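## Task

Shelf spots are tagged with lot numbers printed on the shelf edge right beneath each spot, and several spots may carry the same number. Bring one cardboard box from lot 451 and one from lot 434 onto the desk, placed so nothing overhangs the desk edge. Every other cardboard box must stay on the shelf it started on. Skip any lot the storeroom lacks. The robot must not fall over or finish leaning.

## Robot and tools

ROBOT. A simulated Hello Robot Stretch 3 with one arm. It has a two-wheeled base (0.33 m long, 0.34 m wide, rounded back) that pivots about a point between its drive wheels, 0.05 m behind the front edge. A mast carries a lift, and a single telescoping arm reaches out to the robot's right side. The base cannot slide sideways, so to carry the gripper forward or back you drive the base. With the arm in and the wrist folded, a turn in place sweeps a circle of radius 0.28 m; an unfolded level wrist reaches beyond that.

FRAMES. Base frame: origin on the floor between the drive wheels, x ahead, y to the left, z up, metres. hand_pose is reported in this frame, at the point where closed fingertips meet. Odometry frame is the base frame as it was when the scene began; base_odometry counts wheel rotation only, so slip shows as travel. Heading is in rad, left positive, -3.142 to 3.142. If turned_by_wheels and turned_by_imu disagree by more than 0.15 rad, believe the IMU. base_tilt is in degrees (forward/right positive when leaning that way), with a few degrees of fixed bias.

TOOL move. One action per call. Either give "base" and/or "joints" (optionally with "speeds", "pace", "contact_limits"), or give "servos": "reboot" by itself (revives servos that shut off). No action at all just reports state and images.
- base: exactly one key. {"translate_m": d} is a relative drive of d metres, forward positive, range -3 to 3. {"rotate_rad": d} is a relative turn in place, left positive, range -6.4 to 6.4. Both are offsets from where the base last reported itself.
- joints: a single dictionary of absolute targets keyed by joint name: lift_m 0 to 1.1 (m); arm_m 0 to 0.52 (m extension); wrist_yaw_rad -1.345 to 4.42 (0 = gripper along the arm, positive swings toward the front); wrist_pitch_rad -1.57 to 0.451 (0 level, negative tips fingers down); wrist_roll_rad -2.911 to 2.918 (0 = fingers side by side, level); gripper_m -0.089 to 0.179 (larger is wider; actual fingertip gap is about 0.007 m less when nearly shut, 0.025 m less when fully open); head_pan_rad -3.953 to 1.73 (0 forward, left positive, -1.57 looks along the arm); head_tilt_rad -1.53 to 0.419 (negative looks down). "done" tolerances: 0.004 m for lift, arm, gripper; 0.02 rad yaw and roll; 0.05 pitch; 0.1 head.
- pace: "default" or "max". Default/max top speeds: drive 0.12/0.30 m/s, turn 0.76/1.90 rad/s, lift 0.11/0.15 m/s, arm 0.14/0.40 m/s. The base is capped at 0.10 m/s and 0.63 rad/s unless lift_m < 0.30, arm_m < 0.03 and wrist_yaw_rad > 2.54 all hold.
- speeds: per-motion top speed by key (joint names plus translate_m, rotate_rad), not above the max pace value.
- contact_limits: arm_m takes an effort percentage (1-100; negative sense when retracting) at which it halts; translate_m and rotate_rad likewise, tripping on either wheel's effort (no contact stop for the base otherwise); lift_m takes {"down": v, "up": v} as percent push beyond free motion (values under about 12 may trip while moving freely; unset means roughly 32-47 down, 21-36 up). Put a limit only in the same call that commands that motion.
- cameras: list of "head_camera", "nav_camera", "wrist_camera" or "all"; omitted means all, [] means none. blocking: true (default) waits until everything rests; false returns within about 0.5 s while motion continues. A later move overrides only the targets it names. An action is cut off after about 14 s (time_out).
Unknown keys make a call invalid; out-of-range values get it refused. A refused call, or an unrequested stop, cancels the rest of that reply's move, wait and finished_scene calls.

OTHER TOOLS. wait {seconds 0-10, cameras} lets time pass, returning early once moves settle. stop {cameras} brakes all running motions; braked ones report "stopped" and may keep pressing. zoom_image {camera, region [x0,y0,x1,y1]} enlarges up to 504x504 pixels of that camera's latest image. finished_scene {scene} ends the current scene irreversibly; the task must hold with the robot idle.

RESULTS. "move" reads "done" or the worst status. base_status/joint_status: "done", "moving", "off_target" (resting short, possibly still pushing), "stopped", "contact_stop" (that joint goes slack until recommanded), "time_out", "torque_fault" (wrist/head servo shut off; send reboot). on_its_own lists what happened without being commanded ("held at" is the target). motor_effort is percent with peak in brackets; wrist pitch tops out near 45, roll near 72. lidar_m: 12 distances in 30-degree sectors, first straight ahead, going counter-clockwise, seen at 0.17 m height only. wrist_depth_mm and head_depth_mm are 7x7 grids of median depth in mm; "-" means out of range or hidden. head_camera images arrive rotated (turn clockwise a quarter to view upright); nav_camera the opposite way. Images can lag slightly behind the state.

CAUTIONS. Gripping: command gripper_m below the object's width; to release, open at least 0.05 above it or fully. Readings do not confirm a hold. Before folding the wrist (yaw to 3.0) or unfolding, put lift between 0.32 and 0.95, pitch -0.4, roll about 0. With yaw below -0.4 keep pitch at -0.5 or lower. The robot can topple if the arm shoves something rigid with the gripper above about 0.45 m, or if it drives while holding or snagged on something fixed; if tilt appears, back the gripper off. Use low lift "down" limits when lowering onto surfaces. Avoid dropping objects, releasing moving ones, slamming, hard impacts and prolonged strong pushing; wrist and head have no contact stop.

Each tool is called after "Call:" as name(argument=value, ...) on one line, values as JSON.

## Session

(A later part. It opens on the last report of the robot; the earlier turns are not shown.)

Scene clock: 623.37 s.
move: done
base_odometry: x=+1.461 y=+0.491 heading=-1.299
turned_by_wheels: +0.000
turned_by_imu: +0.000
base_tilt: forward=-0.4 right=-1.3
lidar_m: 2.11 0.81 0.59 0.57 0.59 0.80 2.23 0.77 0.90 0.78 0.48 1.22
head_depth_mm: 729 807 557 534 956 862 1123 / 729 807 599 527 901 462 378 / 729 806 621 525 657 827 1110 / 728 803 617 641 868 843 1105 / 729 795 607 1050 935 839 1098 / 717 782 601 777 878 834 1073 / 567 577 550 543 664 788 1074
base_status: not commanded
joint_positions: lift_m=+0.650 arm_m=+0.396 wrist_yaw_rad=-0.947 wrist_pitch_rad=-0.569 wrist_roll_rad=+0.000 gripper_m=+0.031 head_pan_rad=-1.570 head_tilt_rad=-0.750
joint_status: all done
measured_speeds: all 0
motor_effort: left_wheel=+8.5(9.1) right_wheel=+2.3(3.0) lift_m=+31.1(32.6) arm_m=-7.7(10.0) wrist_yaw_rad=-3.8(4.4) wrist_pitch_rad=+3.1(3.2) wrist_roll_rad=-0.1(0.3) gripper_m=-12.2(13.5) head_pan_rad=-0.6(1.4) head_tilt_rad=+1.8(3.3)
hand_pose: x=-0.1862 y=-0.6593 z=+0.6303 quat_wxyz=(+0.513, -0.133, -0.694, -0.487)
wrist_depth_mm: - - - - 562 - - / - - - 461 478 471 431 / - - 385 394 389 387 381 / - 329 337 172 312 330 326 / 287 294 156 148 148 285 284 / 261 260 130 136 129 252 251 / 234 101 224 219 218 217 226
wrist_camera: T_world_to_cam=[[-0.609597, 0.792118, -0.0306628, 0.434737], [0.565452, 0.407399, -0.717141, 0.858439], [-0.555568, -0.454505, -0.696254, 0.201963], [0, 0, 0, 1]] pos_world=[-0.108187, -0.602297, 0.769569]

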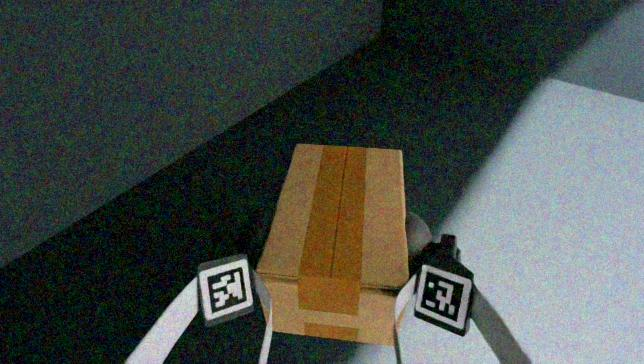

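Call:
move(joints={"arm_m": 0.0}, cameras=[])

Call:
move(base={"translate_m": -2.02}, speeds={"translate_m": 0.2}, cameras=[])

Call:
move(base={"rotate_rad": -1.596}, joints={"head_pan_rad": 0, "head_tilt_rad": -0.3}, cameras=["wrist_camera","nav_camera"])

Scene clock: 642.63 s.
move: done
base_odometry: x=+1.461 y=+0.491 heading=-1.299
turned_by_wheels: +0.000
turned_by_imu: +0.000
base_tilt: forward=-0.3 right=-1.1
lidar_m: 2.11 0.81 0.59 0.57 0.59 0.81 2.22 0.77 0.90 0.78 0.48 1.22
head_depth_mm: 728 808 557 533 960 858 619 / 729 805 600 528 951 855 568 / 731 807 622 526 943 849 496 / 732 804 615 1057 940 845 1108 / 730 792 610 1044 934 837 1099 / 720 783 602 778 881 832 1084 / 568 578 550 544 663 786 1072
base_status: not commanded
joint_positions: lift_m=+0.650 arm_m=+0.001 wrist_yaw_rad=-0.947 wrist_pitch_rad=-0.569 wrist_roll_rad=+0.000 gripper_m=+0.031 head_pan_rad=-1.570 head_tilt_rad=-0.750
joint_status: all done
measured_speeds: all 0
motor_effort: left_wheel=+8.7(9.1) right_wheel=+2.1(3.3) lift_m=+31.3(32.3) arm_m=-12.4(14.5) wrist_yaw_rad=-3.4(4.7) wrist_pitch_rad=+3.0(3.2) wrist_roll_rad=-0.1(0.3) gripper_m=-12.6(13.3) head_pan_rad=-1.6(2.2) head_tilt_rad=+1.9(3.1)
hand_pose: x=-0.1862 y=-0.2638 z=+0.6303 quat_wxyz=(+0.513, -0.132, -0.694, -0.487)
wrist_depth_mm: - - - - 604 - - / 502 478 488 488 - - - / 409 402 404 415 - - - / 347 341 354 172 - - - / 297 304 151 148 149 930 944 / 268 284 129 137 129 829 812 / 258 101 - 160 706 717 740

Scene clock: 657.63 s.
move: time_out
base_odometry: x=+1.087 y=+1.833 heading=-1.299
turned_by_wheels: +0.000
turned_by_imu: +0.000
base_tilt: forward=-0.2 right=-1.3
lidar_m: 1.70 0.81 0.59 0.57 0.59 0.80 1.24 1.29 0.48 0.73 0.92 0.78
head_depth_mm: 550 537 524 517 1532 1355 618 / 718 779 630 529 719 839 567 / 730 807 622 993 945 848 497 / 733 800 614 1056 936 847 1104 / 729 794 607 1048 934 838 1101 / 733 795 602 1043 923 830 1089 / 733 799 579 1034 918 831 1086
base_status: translate_m time_out (by the wheels' count: -1.3932 of -2.0200)
joint_positions: lift_m=+0.650 arm_m=+0.001 wrist_yaw_rad=-0.947 wrist_pitch_rad=-0.569 wrist_roll_rad=+0.000 gripper_m=+0.031 head_pan_rad=-1.570 head_tilt_rad=-0.750
joint_status: not commanded
measured_speeds: all 0
motor_effort: left_wheel=-0.9(11.0) right_wheel=-0.1(14.6) lift_m=+30.2(32.2) arm_m=-0.3(12.8) wrist_yaw_rad=-3.3(4.5) wrist_pitch_rad=+3.1(3.2) wrist_roll_rad=+0.1(0.4) gripper_m=-12.5(13.2) head_pan_rad=-2.6(3.8) head_tilt_rad=+1.3(2.4)
hand_pose: x=-0.1862 y=-0.2638 z=+0.6303 quat_wxyz=(+0.513, -0.132, -0.694, -0.487)
wrist_depth_mm: 239 223 - - - - - / 290 244 - - - - - / 410 271 - - - - - / - 311 - 172 - - - / 298 305 154 148 149 930 936 / 268 287 129 136 128 834 815 / 260 101 603 726 721 719 727

not run: a stop that you did not command came earlier in this reply.

Call:
move(base={"translate_m": -0.63}, cameras=[])

Call:
move(base={"rotate_rad": -1.596}, joints={"head_pan_rad": 0, "head_tilt_rad": -0.3}, cameras=["nav_camera"])

Call:
move(base={"translate_m": 1.3}, cameras=[])

Call:
move(base={"translate_m": 0.6}, cameras=["wrist_camera","nav_camera"])

Scene clock: 671.63 s.
move: done
base_odometry: x=+0.918 y=+2.440 heading=-1.299
turned_by_wheels: +0.000
turned_by_imu: -0.001
base_tilt: forward=-0.5 right=-1.3
lidar_m: 2.20 0.81 0.59 0.57 0.59 0.64 0.62 0.64 0.88 2.40 0.60 1.27
head_depth_mm: 1760 1728 1681 1644 1531 1354 618 / 2545 2487 2349 2002 1619 1354 567 / 2650 3010 2681 2006 1607 1343 494 / 2680 2991 2645 1984 1595 1331 1148 / 2642 2978 2581 1967 1586 1329 1141 / 2642 2978 2582 1957 1569 1316 1135 / 2579 2982 2548 1933 1269 1254 1133
base_status: done
joint_positions: lift_m=+0.650 arm_m=+0.001 wrist_yaw_rad=-0.947 wrist_pitch_rad=-0.569 wrist_roll_rad=+0.000 gripper_m=+0.031 head_pan_rad=-1.570 head_tilt_rad=-0.750
joint_status: not commanded
measured_speeds: all 0
motor_effort: left_wheel=-6.6(11.4) right_wheel=-5.1(14.4) lift_m=+30.0(31.0) arm_m=+8.1(8.1) wrist_yaw_rad=-2.7(4.2) wrist_pitch_rad=+2.9(3.2) wrist_roll_rad=+0.1(0.3) gripper_m=-12.5(13.3) head_pan_rad=-2.5(3.7) head_tilt_rad=+1.2(2.3)
hand_pose: x=-0.1862 y=-0.2638 z=+0.6303 quat_wxyz=(+0.513, -0.132, -0.694, -0.487)
wrist_depth_mm: - - - 613 529 450 398 / - - - - 577 490 422 / - - - - 599 534 460 / - - - 172 177 575 494 / 965 949 154 148 146 613 533 / 856 868 130 136 129 635 580 / 780 110 726 715 711 714 623

Scene clock: 675.27 s.
move: done
base_odometry: x=+0.918 y=+2.440 heading=-2.895
turned_by_wheels: -1.596
turned_by_imu: -1.570
base_tilt: forward=-0.3 right=-1.1
lidar_m: 2.30 0.60 0.62 2.25 0.82 0.59 0.57 0.59 0.64 0.62 0.64 0.87
head_depth_mm: 1679 1644 1626 1593 1577 1544 1461 / 2456 2371 2332 2284 2249 1937 1553 / 2780 2887 3027 3180 2882 2019 1537 / 2739 2871 3017 3201 2861 2004 1531 / 2756 2890 3019 3114 2851 1997 1524 / 2755 2863 3009 3153 2844 1989 1525 / 2717 2868 2971 3118 2784 1971 1520
base_status: done
joint_positions: lift_m=+0.650 arm_m=+0.001 wrist_yaw_rad=-0.947 wrist_pitch_rad=-0.569 wrist_roll_rad=+0.000 gripper_m=+0.031 head_pan_rad=+0.001 head_tilt_rad=-0.300
joint_status: all done
measured_speeds: all 0
motor_effort: left_wheel=+8.2(12.3) right_wheel=-10.0(13.7) lift_m=+29.3(30.3) arm_m=+1.6(9.0) wrist_yaw_rad=-3.6(4.4) wrist_pitch_rad=+3.1(3.3) wrist_roll_rad=-0.1(0.4) gripper_m=-12.6(13.1) head_pan_rad=-2.8(5.3) head_tilt_rad=-3.5(8.9)
hand_pose: x=-0.1862 y=-0.2638 z=+0.6303 quat_wxyz=(+0.513, -0.132, -0.694, -0.487)
wrist_depth_mm: 336 394 499 549 472 402 357 / 355 418 534 641 511 437 381 / 372 453 568 699 529 474 406 / 391 476 584 172 172 510 441 / 417 514 155 148 146 539 479 / 442 519 130 136 129 - 511 / 461 101 719 719 707 656 547
pictures: nav_camera (sideways)
nav_camera: T_world_to_cam=[[0.269854, 0.0173009, 0.962746, -1.21174], [0.0152588, -0.99979, 0.0136896, 0.0322884], [0.96278, 0.0109961, -0.270061, 0.298809], [0, 0, 0, 1]] pos_world=[0.0388121, 0.04996, 1.24685]

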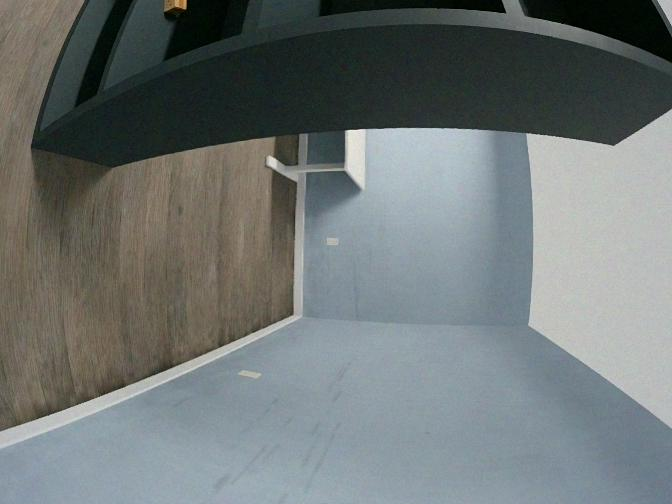

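Scene clock: 689.40 s.
move: done
base_odometry: x=-0.342 y=+2.122 heading=-2.895
turned_by_wheels: +0.000
turned_by_imu: +0.000
base_tilt: forward=-0.3 right=-1.2
lidar_m: 1.89 1.65 1.91 1.61 0.57 0.58 1.85 0.87 0.63 0.60 0.62 0.85
head_depth_mm: 1621 1611 1581 1557 1539 1520 1464 / 1651 1710 1797 1891 1979 1935 1548 / 1635 1706 1790 1893 1993 2018 1542 / 1630 1711 1781 1884 1995 2001 1532 / 1635 1706 1789 1871 1989 1987 1528 / 1628 1696 1776 1875 1984 1998 1530 / 1617 1694 1780 1867 1947 1960 1513
base_status: done
joint_positions: lift_m=+0.650 arm_m=+0.001 wrist_yaw_rad=-0.947 wrist_pitch_rad=-0.569 wrist_roll_rad=+0.000 gripper_m=+0.031 head_pan_rad=+0.000 head_tilt_rad=-0.300
joint_status: not commanded
measured_speeds: all 0
motor_effort: left_wheel=+4.3(12.4) right_wheel=+4.0(10.2) lift_m=+29.3(30.1) arm_m=-11.9(13.5) wrist_yaw_rad=-3.2(4.5) wrist_pitch_rad=+3.1(3.3) wrist_roll_rad=-0.1(0.3) gripper_m=-12.4(13.3) head_pan_rad=-3.3(3.8) head_tilt_rad=-0.9(3.7)
hand_pose: x=-0.1862 y=-0.2638 z=+0.6303 quat_wxyz=(+0.513, -0.132, -0.694, -0.487)
wrist_depth_mm: 318 382 476 587 - - - / 339 407 511 - - - - / 358 428 549 - - - - / 375 463 581 172 - - - / 398 496 155 148 149 914 928 / 428 507 129 136 129 823 811 / 451 101 728 717 715 726 731

Scene clock: 696.53 s.
move: done
base_odometry: x=-0.924 y=+1.976 heading=-2.895
turned_by_wheels: +0.000
turned_by_imu: +0.000
base_tilt: forward=-0.3 right=-1.2
lidar_m: 1.29 1.17 1.18 3.66 1.42 1.08 2.44 0.86 0.62 0.60 0.62 0.84
head_depth_mm: 1121 1175 1227 1294 1357 1417 1443 / 1112 1160 1227 1290 1364 1443 1505 / 1110 1168 1223 1290 1351 1438 1487 / 1111 1165 1214 1283 1348 1424 1489 / 1108 1156 1208 1270 1346 1426 1482 / 1104 1147 1211 1277 1340 1418 1470 / 1099 1155 1203 1273 1337 1418 1475
base_status: done
joint_positions: lift_m=+0.650 arm_m=+0.001 wrist_yaw_rad=-0.947 wrist_pitch_rad=-0.569 wrist_roll_rad=+0.000 gripper_m=+0.031 head_pan_rad=+0.000 head_tilt_rad=-0.300
joint_status: not commanded
measured_speeds: all 0
motor_effort: left_wheel=+4.0(10.8) right_wheel=+5.7(10.1) lift_m=+28.8(29.5) arm_m=-12.1(12.7) wrist_yaw_rad=-3.2(4.2) wrist_pitch_rad=+3.1(3.3) wrist_roll_rad=-0.1(0.4) gripper_m=-12.6(13.1) head_pan_rad=-3.1(3.9) head_tilt_rad=-0.5(1.8)
hand_pose: x=-0.1862 y=-0.2638 z=+0.6303 quat_wxyz=(+0.513, -0.132, -0.694, -0.487)
wrist_depth_mm: 314 375 466 582 - - - / 331 399 502 604 - - - / 351 423 526 - - - - / 374 452 564 172 - - - / 394 481 155 148 148 946 915 / 419 500 129 136 128 821 823 / 445 101 717 726 717 734 742
pictures: nav_camera (sideways), wrist_camera
nav_camera: T_world_to_cam=[[0.270384, 0.017056, 0.962601, -1.21156], [0.0143349, -0.999804, 0.0136886, 0.032221], [0.962646, 0.0100976, -0.270576, 0.299504], [0, 0, 0, 1]] pos_world=[0.0388089, 0.0498547, 1.24685]
wrist_camera: T_world_to_cam=[[-0.609593, 0.792122, -0.0306373, 0.121436], [0.565536, 0.407487, -0.717024, 0.69725], [-0.555486, -0.454419, -0.696375, 0.38184], [0, 0, 0, 1]] pos_world=[-0.108187, -0.206797, 0.769569]

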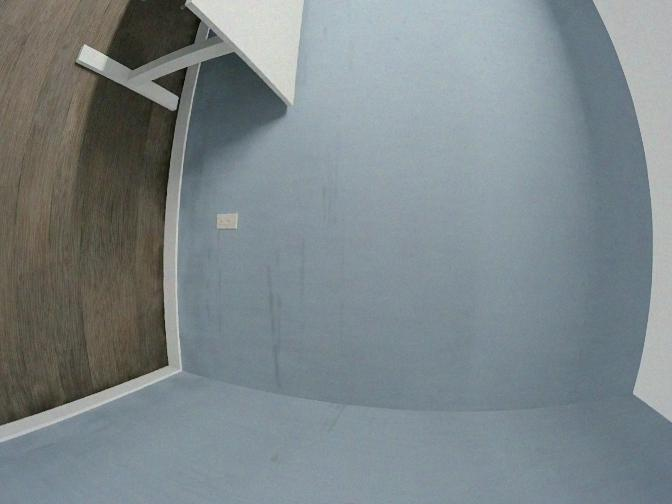

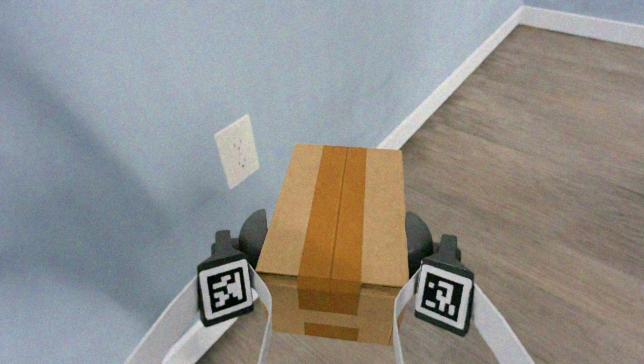

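Call:
move(base={"rotate_rad": 1.596}, joints={"lift_m": 0.9}, cameras=[])

Call:
move(base={"translate_m": 1.1}, joints={"wrist_yaw_rad": 0.0, "head_pan_rad": -1.57, "head_tilt_rad": -0.6}, cameras=[])

Call:
move(base={"translate_m": 0.55}, cameras=["head_camera", "nav_camera"])

Scene clock: 710.30 s.
move: done
base_odometry: x=-0.924 y=+1.976 heading=-1.299
turned_by_wheels: +1.596
turned_by_imu: +1.570
base_tilt: forward=-0.4 right=-1.2
lidar_m: 3.67 1.40 1.07 2.33 0.85 0.62 0.60 0.62 0.85 1.30 1.17 1.20
head_depth_mm: 3042 3551 3455 2998 1679 1974 1568 / 3060 3812 - - 2914 2017 1554 / 3097 3755 - - 2882 2023 1539 / 3092 3656 3898 3784 2875 2007 1536 / 3124 3721 - - 2890 1997 1536 / 3196 3701 3857 3894 2861 1979 1528 / 3239 2951 2947 2993 2673 1958 1515
base_status: done
joint_positions: lift_m=+0.900 arm_m=+0.001 wrist_yaw_rad=-0.947 wrist_pitch_rad=-0.570 wrist_roll_rad=+0.000 gripper_m=+0.031 head_pan_rad=+0.000 head_tilt_rad=-0.300
joint_status: all done
measured_speeds: all 0
motor_effort: left_wheel=-8.8(12.8) right_wheel=+8.6(12.1) lift_m=+28.5(34.9) arm_m=-12.6(13.4) wrist_yaw_rad=-3.8(4.3) wrist_pitch_rad=+3.2(3.3) wrist_roll_rad=-0.2(0.3) gripper_m=-12.4(13.2) head_pan_rad=-2.8(3.8) head_tilt_rad=+0.6(1.4)
hand_pose: x=-0.1861 y=-0.2638 z=+0.8802 quat_wxyz=(+0.513, -0.132, -0.694, -0.487)
wrist_depth_mm: - - - 598 505 433 379 / - - - - 558 469 408 / - - - - 593 508 435 / - - - 172 182 552 468 / - - 154 148 146 602 511 / - - 130 136 128 617 560 / - 110 967 933 937 116 601

Scene clock: 722.43 s.
move: done
base_odometry: x=-0.629 y=+0.916 heading=-1.299
turned_by_wheels: +0.000
turned_by_imu: -0.001
base_tilt: forward=-0.3 right=-1.3
lidar_m: 2.59 1.40 1.03 0.99 1.03 1.75 1.69 1.75 0.88 0.92 0.81 1.27
head_depth_mm: 1063 1171 1301 1415 843 712 - / 1071 1168 1302 1119 836 708 - / 1063 1168 1302 1114 831 700 - / 1067 1170 1296 1102 822 290 318 / 1066 1176 1301 1087 817 1346 1214 / 1065 1165 1305 1075 812 1336 1220 / 1056 1168 1295 1071 807 1365 1214
base_status: done
joint_positions: lift_m=+0.900 arm_m=+0.001 wrist_yaw_rad=-0.003 wrist_pitch_rad=-0.570 wrist_roll_rad=+0.000 gripper_m=+0.031 head_pan_rad=-1.570 head_tilt_rad=-0.600
joint_status: all done
measured_speeds: all 0
motor_effort: left_wheel=+5.9(9.7) right_wheel=+4.0(13.7) lift_m=+25.0(28.8) arm_m=-8.0(13.1) wrist_yaw_rad=+1.9(4.5) wrist_pitch_rad=+3.2(3.3) wrist_roll_rad=-0.2(0.6) gripper_m=-12.3(13.2) head_pan_rad=+3.7(5.3) head_tilt_rad=+3.7(6.8)
hand_pose: x=-0.0221 y=-0.3483 z=+0.8802 quat_wxyz=(+0.679, +0.198, -0.678, -0.200)
wrist_depth_mm: - - - - - - - / - - - - - - - / - - - - - - - / - - - 173 171 - - / - - 151 148 147 - - / - - 130 136 129 - - / - 110 978 951 936 935 967

Scene clock: 729.07 s.
move: done
base_odometry: x=-0.482 y=+0.386 heading=-1.299
turned_by_wheels: +0.000
turned_by_imu: +0.001
base_tilt: forward=-0.2 right=-1.1
lidar_m: 2.04 1.40 1.03 0.99 1.02 1.40 2.23 1.84 0.82 0.64 0.95 1.81
head_depth_mm: 1066 1172 1297 1132 844 712 - / 1067 1157 1303 1121 837 708 - / 1068 1171 1291 1109 830 701 - / 1062 1171 1297 1102 822 290 318 / 1062 1168 1292 1084 816 1317 1213 / 1065 1166 1299 1074 813 1371 1214 / 1060 1168 1294 1066 806 1293 1204
base_status: done
joint_positions: lift_m=+0.900 arm_m=+0.001 wrist_yaw_rad=-0.003 wrist_pitch_rad=-0.570 wrist_roll_rad=+0.000 gripper_m=+0.031 head_pan_rad=-1.570 head_tilt_rad=-0.600
joint_status: not commanded
measured_speeds: all 0
motor_effort: left_wheel=+5.2(9.8) right_wheel=+5.3(14.3) lift_m=+25.5(26.7) arm_m=-5.7(8.9) wrist_yaw_rad=+2.4(3.9) wrist_pitch_rad=+3.1(3.3) wrist_roll_rad=-0.2(0.3) gripper_m=-12.3(13.2) head_pan_rad=+3.2(4.1) head_tilt_rad=+2.9(4.3)
hand_pose: x=-0.0221 y=-0.3483 z=+0.8802 quat_wxyz=(+0.679, +0.198, -0.678, -0.200)
wrist_depth_mm: - - - - - - - / - 555 - - - - - / - - - - - - - / - - - 172 171 - - / - - 153 148 147 - - / - - 129 136 128 - - / - 111 989 933 953 956 968
pictures: head_camera (sideways), nav_camera (sideways)
head_camera: T_world_to_cam=[[-0.0467501, 0.519968, -0.852906, 1.12543], [0.997499, -0.0210139, -0.0674867, 0.0813543], [-0.0530138, -0.853927, -0.517685, 0.629597], [0, 0, 0, 1]] pos_world=[0.0048405, -0.0458489, 1.29131]
nav_camera: T_world_to_cam=[[0.0175178, -0.542579, 0.839822, -1.04979], [-0.999788, -0.018574, 0.00885454, 0.044798], [0.0107945, -0.8398, -0.542789, 0.659577], [0, 0, 0, 1]] pos_world=[0.0560587, -0.0148501, 1.23925]

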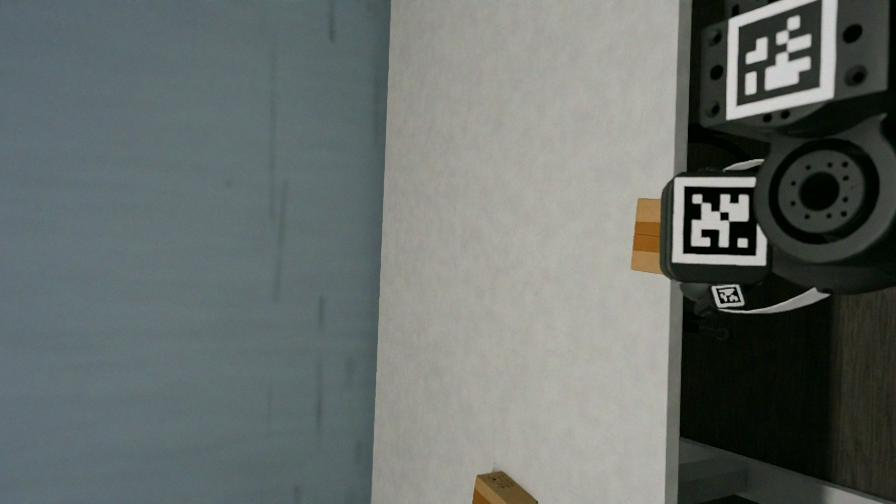

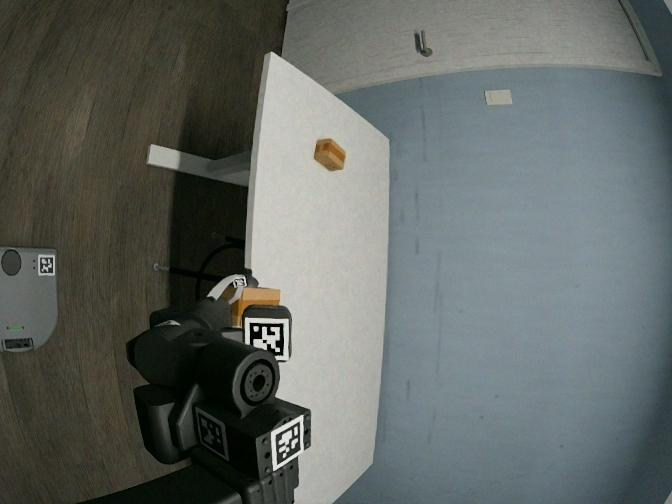

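Call:
move(joints={"arm_m": 0.37}, cameras=[])

Call:
move(joints={"lift_m": 0.785}, cameras=[])

Call:
move(joints={"lift_m": 0.757}, speeds={"lift_m": 0.025}, contact_limits={"lift_m": {"down": 13}}, cameras=["wrist_camera"])

Scene clock: 743.13 s.
move: done
base_odometry: x=-0.482 y=+0.386 heading=-1.299
turned_by_wheels: +0.000
turned_by_imu: +0.000
base_tilt: forward=-0.2 right=-1.2
lidar_m: 2.04 1.41 1.03 0.99 1.02 1.41 2.23 1.84 0.83 0.64 0.94 1.81
head_depth_mm: 1067 1163 1298 1085 - - 1242 / 1062 1173 1256 390 776 1223 1232 / 1060 1169 1241 494 827 1363 1237 / 1064 1170 1252 575 825 1364 1201 / 1063 1173 1296 1092 813 1354 1218 / 1059 1169 1297 1079 810 1385 1216 / 1060 1169 1296 1069 804 1296 1209
base_status: not commanded
joint_positions: lift_m=+0.900 arm_m=+0.370 wrist_yaw_rad=-0.003 wrist_pitch_rad=-0.570 wrist_roll_rad=+0.000 gripper_m=+0.031 head_pan_rad=-1.570 head_tilt_rad=-0.600
joint_status: all done
measured_speeds: all 0
motor_effort: left_wheel=+5.2(5.7) right_wheel=+5.2(6.1) lift_m=+26.8(27.5) arm_m=+13.3(15.4) wrist_yaw_rad=+1.3(3.2) wrist_pitch_rad=+3.2(3.4) wrist_roll_rad=+0.1(0.3) gripper_m=-12.4(13.2) head_pan_rad=+3.0(4.1) head_tilt_rad=+3.7(4.2)
hand_pose: x=-0.0221 y=-0.7177 z=+0.8802 quat_wxyz=(+0.679, +0.198, -0.678, -0.200)
wrist_depth_mm: - - - - - - - / - - - - - - - / - - - - - - - / - - - 172 171 - - / - - 148 148 146 - - / - - 130 136 129 - - / - 101 - 154 139 106 -

Scene clock: 745.00 s.
move: done
base_odometry: x=-0.482 y=+0.386 heading=-1.299
turned_by_wheels: +0.000
turned_by_imu: +0.000
base_tilt: forward=-0.3 right=-1.1
lidar_m: 2.04 1.40 1.03 0.99 1.02 1.40 2.23 1.84 0.82 0.64 0.94 1.82
head_depth_mm: 1069 1165 1287 1129 843 709 287 / 1065 1171 1298 1124 427 359 1157 / 1062 1172 1299 569 557 1354 1237 / 1068 1165 1294 1094 744 1366 1206 / 1063 1167 1297 1090 815 1356 1223 / 1064 1168 1296 1081 808 1376 1215 / 1061 1162 1286 1067 804 1298 1202
base_status: not commanded
joint_positions: lift_m=+0.785 arm_m=+0.370 wrist_yaw_rad=-0.003 wrist_pitch_rad=-0.570 wrist_roll_rad=+0.000 gripper_m=+0.031 head_pan_rad=-1.570 head_tilt_rad=-0.600
joint_status: all done
measured_speeds: all 0
motor_effort: left_wheel=+5.1(5.8) right_wheel=+4.7(5.6) lift_m=+25.4(26.4) arm_m=+12.4(13.9) wrist_yaw_rad=+1.8(3.5) wrist_pitch_rad=+3.2(3.3) wrist_roll_rad=+0.1(0.3) gripper_m=-12.4(12.9) head_pan_rad=+3.1(3.8) head_tilt_rad=+3.3(3.9)
hand_pose: x=-0.0221 y=-0.7177 z=+0.7652 quat_wxyz=(+0.679, +0.198, -0.678, -0.200)
wrist_depth_mm: - - - - - - - / - - - - - - - / - - - - - - - / - - - 172 171 - - / - - 149 148 146 - - / - - 129 136 129 - - / - 101 - 154 139 106 -

Scene clock: 746.53 s.
move: done
base_odometry: x=-0.482 y=+0.386 heading=-1.299
turned_by_wheels: +0.000
turned_by_imu: +0.000
base_tilt: forward=-0.3 right=-1.1
lidar_m: 2.04 1.40 1.03 0.99 1.03 1.41 2.23 1.85 0.82 0.64 0.94 1.81
head_depth_mm: 1069 1172 1301 1135 839 735 301 / 1064 1175 1302 1121 493 380 323 / 1065 1174 1295 1110 567 1366 1230 / 1063 1170 1287 1100 739 1356 1199 / 1065 1166 1301 1085 819 1353 1227 / 1064 1170 1301 1079 812 1378 1212 / 1063 1172 1299 1069 807 1297 1205
base_status: not commanded
joint_positions: lift_m=+0.757 arm_m=+0.370 wrist_yaw_rad=-0.003 wrist_pitch_rad=-0.511 wrist_roll_rad=+0.000 gripper_m=+0.031 head_pan_rad=-1.570 head_tilt_rad=-0.600
joint_status: all done
measured_speeds: all 0
motor_effort: left_wheel=+5.3(5.6) right_wheel=+4.8(5.7) lift_m=+15.2(25.6) arm_m=+11.4(12.4) wrist_yaw_rad=+2.0(2.9) wrist_pitch_rad=-7.7(8.0) wrist_roll_rad=+0.1(0.3) gripper_m=-12.2(13.0) head_pan_rad=+3.2(4.3) head_tilt_rad=+3.5(4.3)
contact_limits: lift_m down 13 (down: maximum 72; up: maximum 65)
hand_pose: x=-0.0221 y=-0.7267 z=+0.7494 quat_wxyz=(+0.684, +0.178, -0.684, -0.180)
wrist_depth_mm: - - - - - - - / - - - - - - - / - - - - - - - / - - - 171 170 - - / - - 150 142 145 - - / - - 129 135 129 - - / - 94 - 153 138 106 -
wrist_camera: T_world_to_cam=[[-0.999095, -0.0313541, -0.0287498, -0.0166924], [0.00124428, 0.654006, -0.756488, 1.07469], [0.0425215, -0.755839, -0.653375, 0.107477], [0, 0, 0, 1]] pos_world=[-0.0225846, -0.622142, 0.882733]

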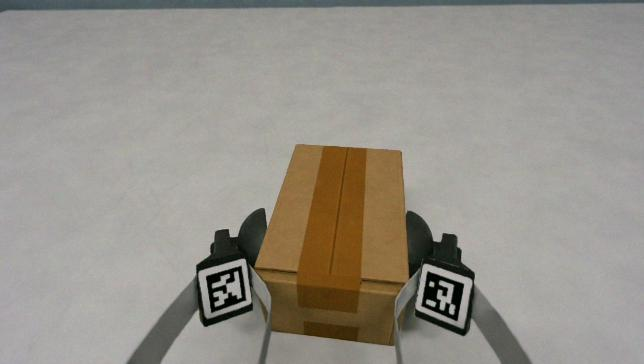

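Call:
move(joints={"lift_m": 0.769}, cameras=[])

Call:
move(joints={"gripper_m": 0.13}, cameras=["wrist_camera"])

Call:
move(joints={"lift_m": 0.9}, cameras=[])

Call:
move(joints={"arm_m": 0.0, "head_pan_rad": -1.4}, cameras=["head_camera"])

Scene clock: 754.23 s.
move: done
base_odometry: x=-0.482 y=+0.386 heading=-1.299
turned_by_wheels: +0.000
turned_by_imu: +0.000
base_tilt: forward=-0.4 right=-1.1
lidar_m: 2.04 1.40 1.02 0.99 1.02 1.40 2.23 1.84 0.83 0.64 0.94 1.81
head_depth_mm: 1063 1171 1295 1131 841 713 295 / 1063 1167 1296 1124 479 367 320 / 1060 1171 1295 1111 575 1364 1236 / 1061 1165 1287 1095 657 1360 1206 / 1063 1165 1294 1091 816 1344 1225 / 1062 1169 1297 1081 812 1377 1219 / 1062 1159 1301 1071 808 1300 1207
base_status: not commanded
joint_positions: lift_m=+0.769 arm_m=+0.370 wrist_yaw_rad=-0.002 wrist_pitch_rad=-0.556 wrist_roll_rad=+0.000 gripper_m=+0.031 head_pan_rad=-1.570 head_tilt_rad=-0.600
joint_status: all done
measured_speeds: all 0
motor_effort: left_wheel=+5.1(5.7) right_wheel=+4.9(5.4) lift_m=+29.9(30.8) arm_m=+8.5(9.5) wrist_yaw_rad=+0.8(2.6) wrist_pitch_rad=+0.6(7.6) wrist_roll_rad=-0.3(0.3) gripper_m=-12.6(13.0) head_pan_rad=+2.6(4.0) head_tilt_rad=+2.4(3.7)
hand_pose: x=-0.0220 y=-0.7199 z=+0.7520 quat_wxyz=(+0.680, +0.194, -0.680, -0.195)
wrist_depth_mm: - - - - - - - / - - - - - - - / - - - - - - - / - - - 170 169 - - / - - 149 143 145 - - / - - 130 136 128 - - / - 100 - 154 129 105 -

Scene clock: 755.77 s.
move: done
base_odometry: x=-0.482 y=+0.386 heading=-1.299
turned_by_wheels: +0.000
turned_by_imu: +0.000
base_tilt: forward=-0.3 right=-1.0
lidar_m: 2.04 1.40 1.02 0.99 1.03 1.40 2.23 1.84 0.83 0.64 0.94 1.81
head_depth_mm: 1061 1171 1300 1130 839 712 295 / 1066 1168 1290 1121 479 367 320 / 1061 1162 1302 1111 574 1362 1235 / 1066 1167 1297 1096 655 1360 1201 / 1062 1168 1298 1093 817 1356 1223 / 1057 1165 1296 1078 810 1374 1219 / 1064 1164 1293 1068 805 1299 1205
base_status: not commanded
joint_positions: lift_m=+0.769 arm_m=+0.370 wrist_yaw_rad=-0.002 wrist_pitch_rad=-0.560 wrist_roll_rad=+0.000 gripper_m=+0.130 head_pan_rad=-1.570 head_tilt_rad=-0.600
joint_status: all done
measured_speeds: all 0
motor_effort: left_wheel=+4.8(5.5) right_wheel=+4.9(5.7) lift_m=+26.5(30.0) arm_m=+8.1(9.6) wrist_yaw_rad=+1.0(2.9) wrist_pitch_rad=+1.5(1.6) wrist_roll_rad=+0.2(0.3) gripper_m=+0.5(82.2) head_pan_rad=+2.9(3.8) head_tilt_rad=+2.5(3.9)
hand_pose: x=-0.0220 y=-0.7192 z=+0.7511 quat_wxyz=(+0.680, +0.195, -0.679, -0.197)
wrist_depth_mm: - - - - - - - / - - - - - - - / - - - 186 - - - / - - - 169 168 - - / - - - 142 145 144 - / - 125 137 135 133 123 - / - 121 - 154 - - -
wrist_camera: T_world_to_cam=[[-0.999078, -0.0303257, -0.03039, -0.0143781], [0.00103909, 0.690567, -0.723268, 1.07247], [0.0429199, -0.722632, -0.689899, 0.16556], [0, 0, 0, 1]] pos_world=[-0.022585, -0.621408, 0.889464]

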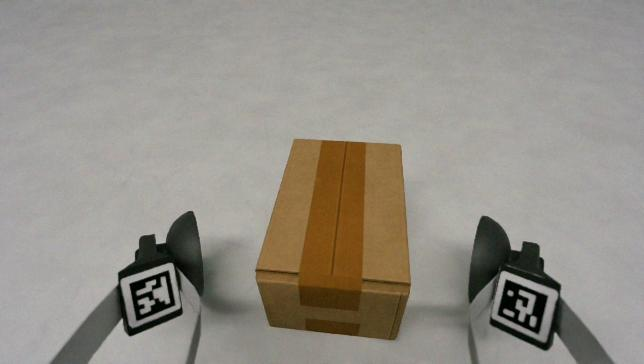

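Scene clock: 757.80 s.
move: done
base_odometry: x=-0.482 y=+0.386 heading=-1.299
turned_by_wheels: +0.000
turned_by_imu: +0.000
base_tilt: forward=-0.3 right=-1.1
lidar_m: 2.04 1.40 1.03 0.99 1.02 1.41 2.23 1.84 0.82 0.64 0.94 1.81
head_depth_mm: 1065 1172 1299 1083 - - 1244 / 1061 1165 1260 390 776 1222 1242 / 1060 1169 1241 493 826 1361 1234 / 1064 1163 1263 576 822 1354 1201 / 1063 1164 1298 1088 816 1359 1221 / 1064 1167 1296 1082 809 1377 1214 / 1064 1167 1287 1067 804 1296 1207
base_status: not commanded
joint_positions: lift_m=+0.900 arm_m=+0.370 wrist_yaw_rad=-0.002 wrist_pitch_rad=-0.561 wrist_roll_rad=+0.000 gripper_m=+0.130 head_pan_rad=-1.570 head_tilt_rad=-0.600
joint_status: all done
measured_speeds: all 0
motor_effort: left_wheel=+5.8(5.8) right_wheel=+5.0(5.7) lift_m=+30.6(34.1) arm_m=+6.7(8.3) wrist_yaw_rad=+2.1(3.0) wrist_pitch_rad=+1.7(1.7) wrist_roll_rad=+0.2(0.3) gripper_m=+0.6(1.2) head_pan_rad=+3.2(3.9) head_tilt_rad=+2.8(3.8)
hand_pose: x=-0.0220 y=-0.7191 z=+0.8819 quat_wxyz=(+0.679, +0.195, -0.679, -0.197)
wrist_depth_mm: - - - - - - - / - - - - - - - / - - - - - - - / - - - - - - - / - - - - - 144 - / - 125 - 272 - 123 - / - 121 - 243 - - -

Scene clock: 761.73 s.
move: done
base_odometry: x=-0.482 y=+0.386 heading=-1.299
turned_by_wheels: +0.000
turned_by_imu: +0.000
base_tilt: forward=-0.3 right=-1.1
lidar_m: 2.04 1.40 1.03 0.99 1.02 1.40 2.23 1.85 0.82 0.64 0.94 1.82
head_depth_mm: 1027 1118 1242 1131 843 690 - / 1045 1136 1264 1128 837 288 - / 1069 1160 1283 1105 818 289 302 / 1077 1180 1314 1097 822 717 1198 / 1095 1199 1337 1086 816 1398 1215 / 1109 1225 1344 1075 809 1339 1219 / 1134 1250 1394 1066 806 1441 1181
base_status: not commanded
joint_positions: lift_m=+0.900 arm_m=+0.001 wrist_yaw_rad=-0.002 wrist_pitch_rad=-0.561 wrist_roll_rad=+0.000 gripper_m=+0.130 head_pan_rad=-1.400 head_tilt_rad=-0.600
joint_status: all done
measured_speeds: all 0
motor_effort: left_wheel=+5.0(5.6) right_wheel=+4.4(5.9) lift_m=+25.0(31.3) arm_m=-12.6(14.9) wrist_yaw_rad=+0.5(3.0) wrist_pitch_rad=+1.7(1.8) wrist_roll_rad=-0.2(0.3) gripper_m=+0.5(1.1) head_pan_rad=-2.8(5.4) head_tilt_rad=+2.8(3.7)
hand_pose: x=-0.0220 y=-0.3496 z=+0.8819 quat_wxyz=(+0.679, +0.195, -0.679, -0.197)
wrist_depth_mm: - - - - - - - / - 566 - 497 - - - / - - - - - - - / - - - - - - - / - 154 - - - 145 - / - 125 - - - 123 - / - 937 - - 987 953 939
pictures: head_camera (sideways)
head_camera: T_world_to_cam=[[-0.134213, 0.504512, -0.852909, 1.12594], [0.986623, 0.148396, -0.067475, 0.0814529], [0.0925262, -0.850556, -0.51768, 0.628739], [0, 0, 0, 1]] pos_world=[0.0125781, -0.045362, 1.29131]

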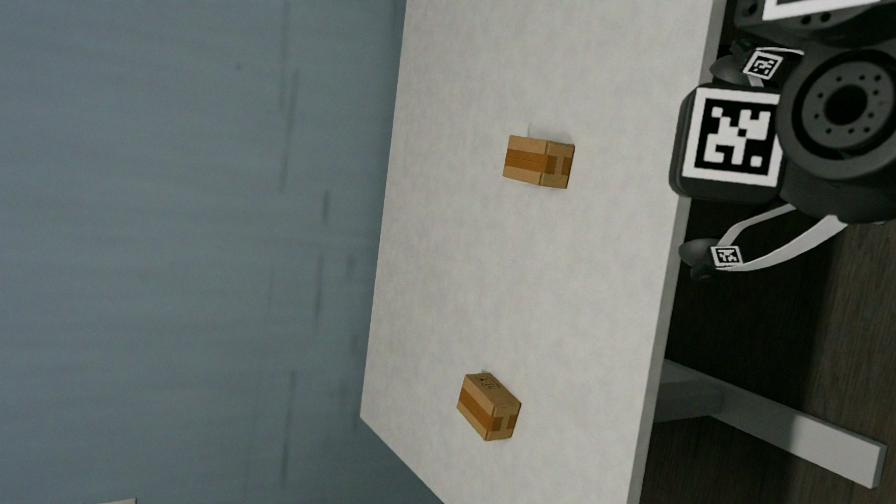

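Both are on the desk.

Call:
finished_scene(scene=2)

The scene is finished: the task was done.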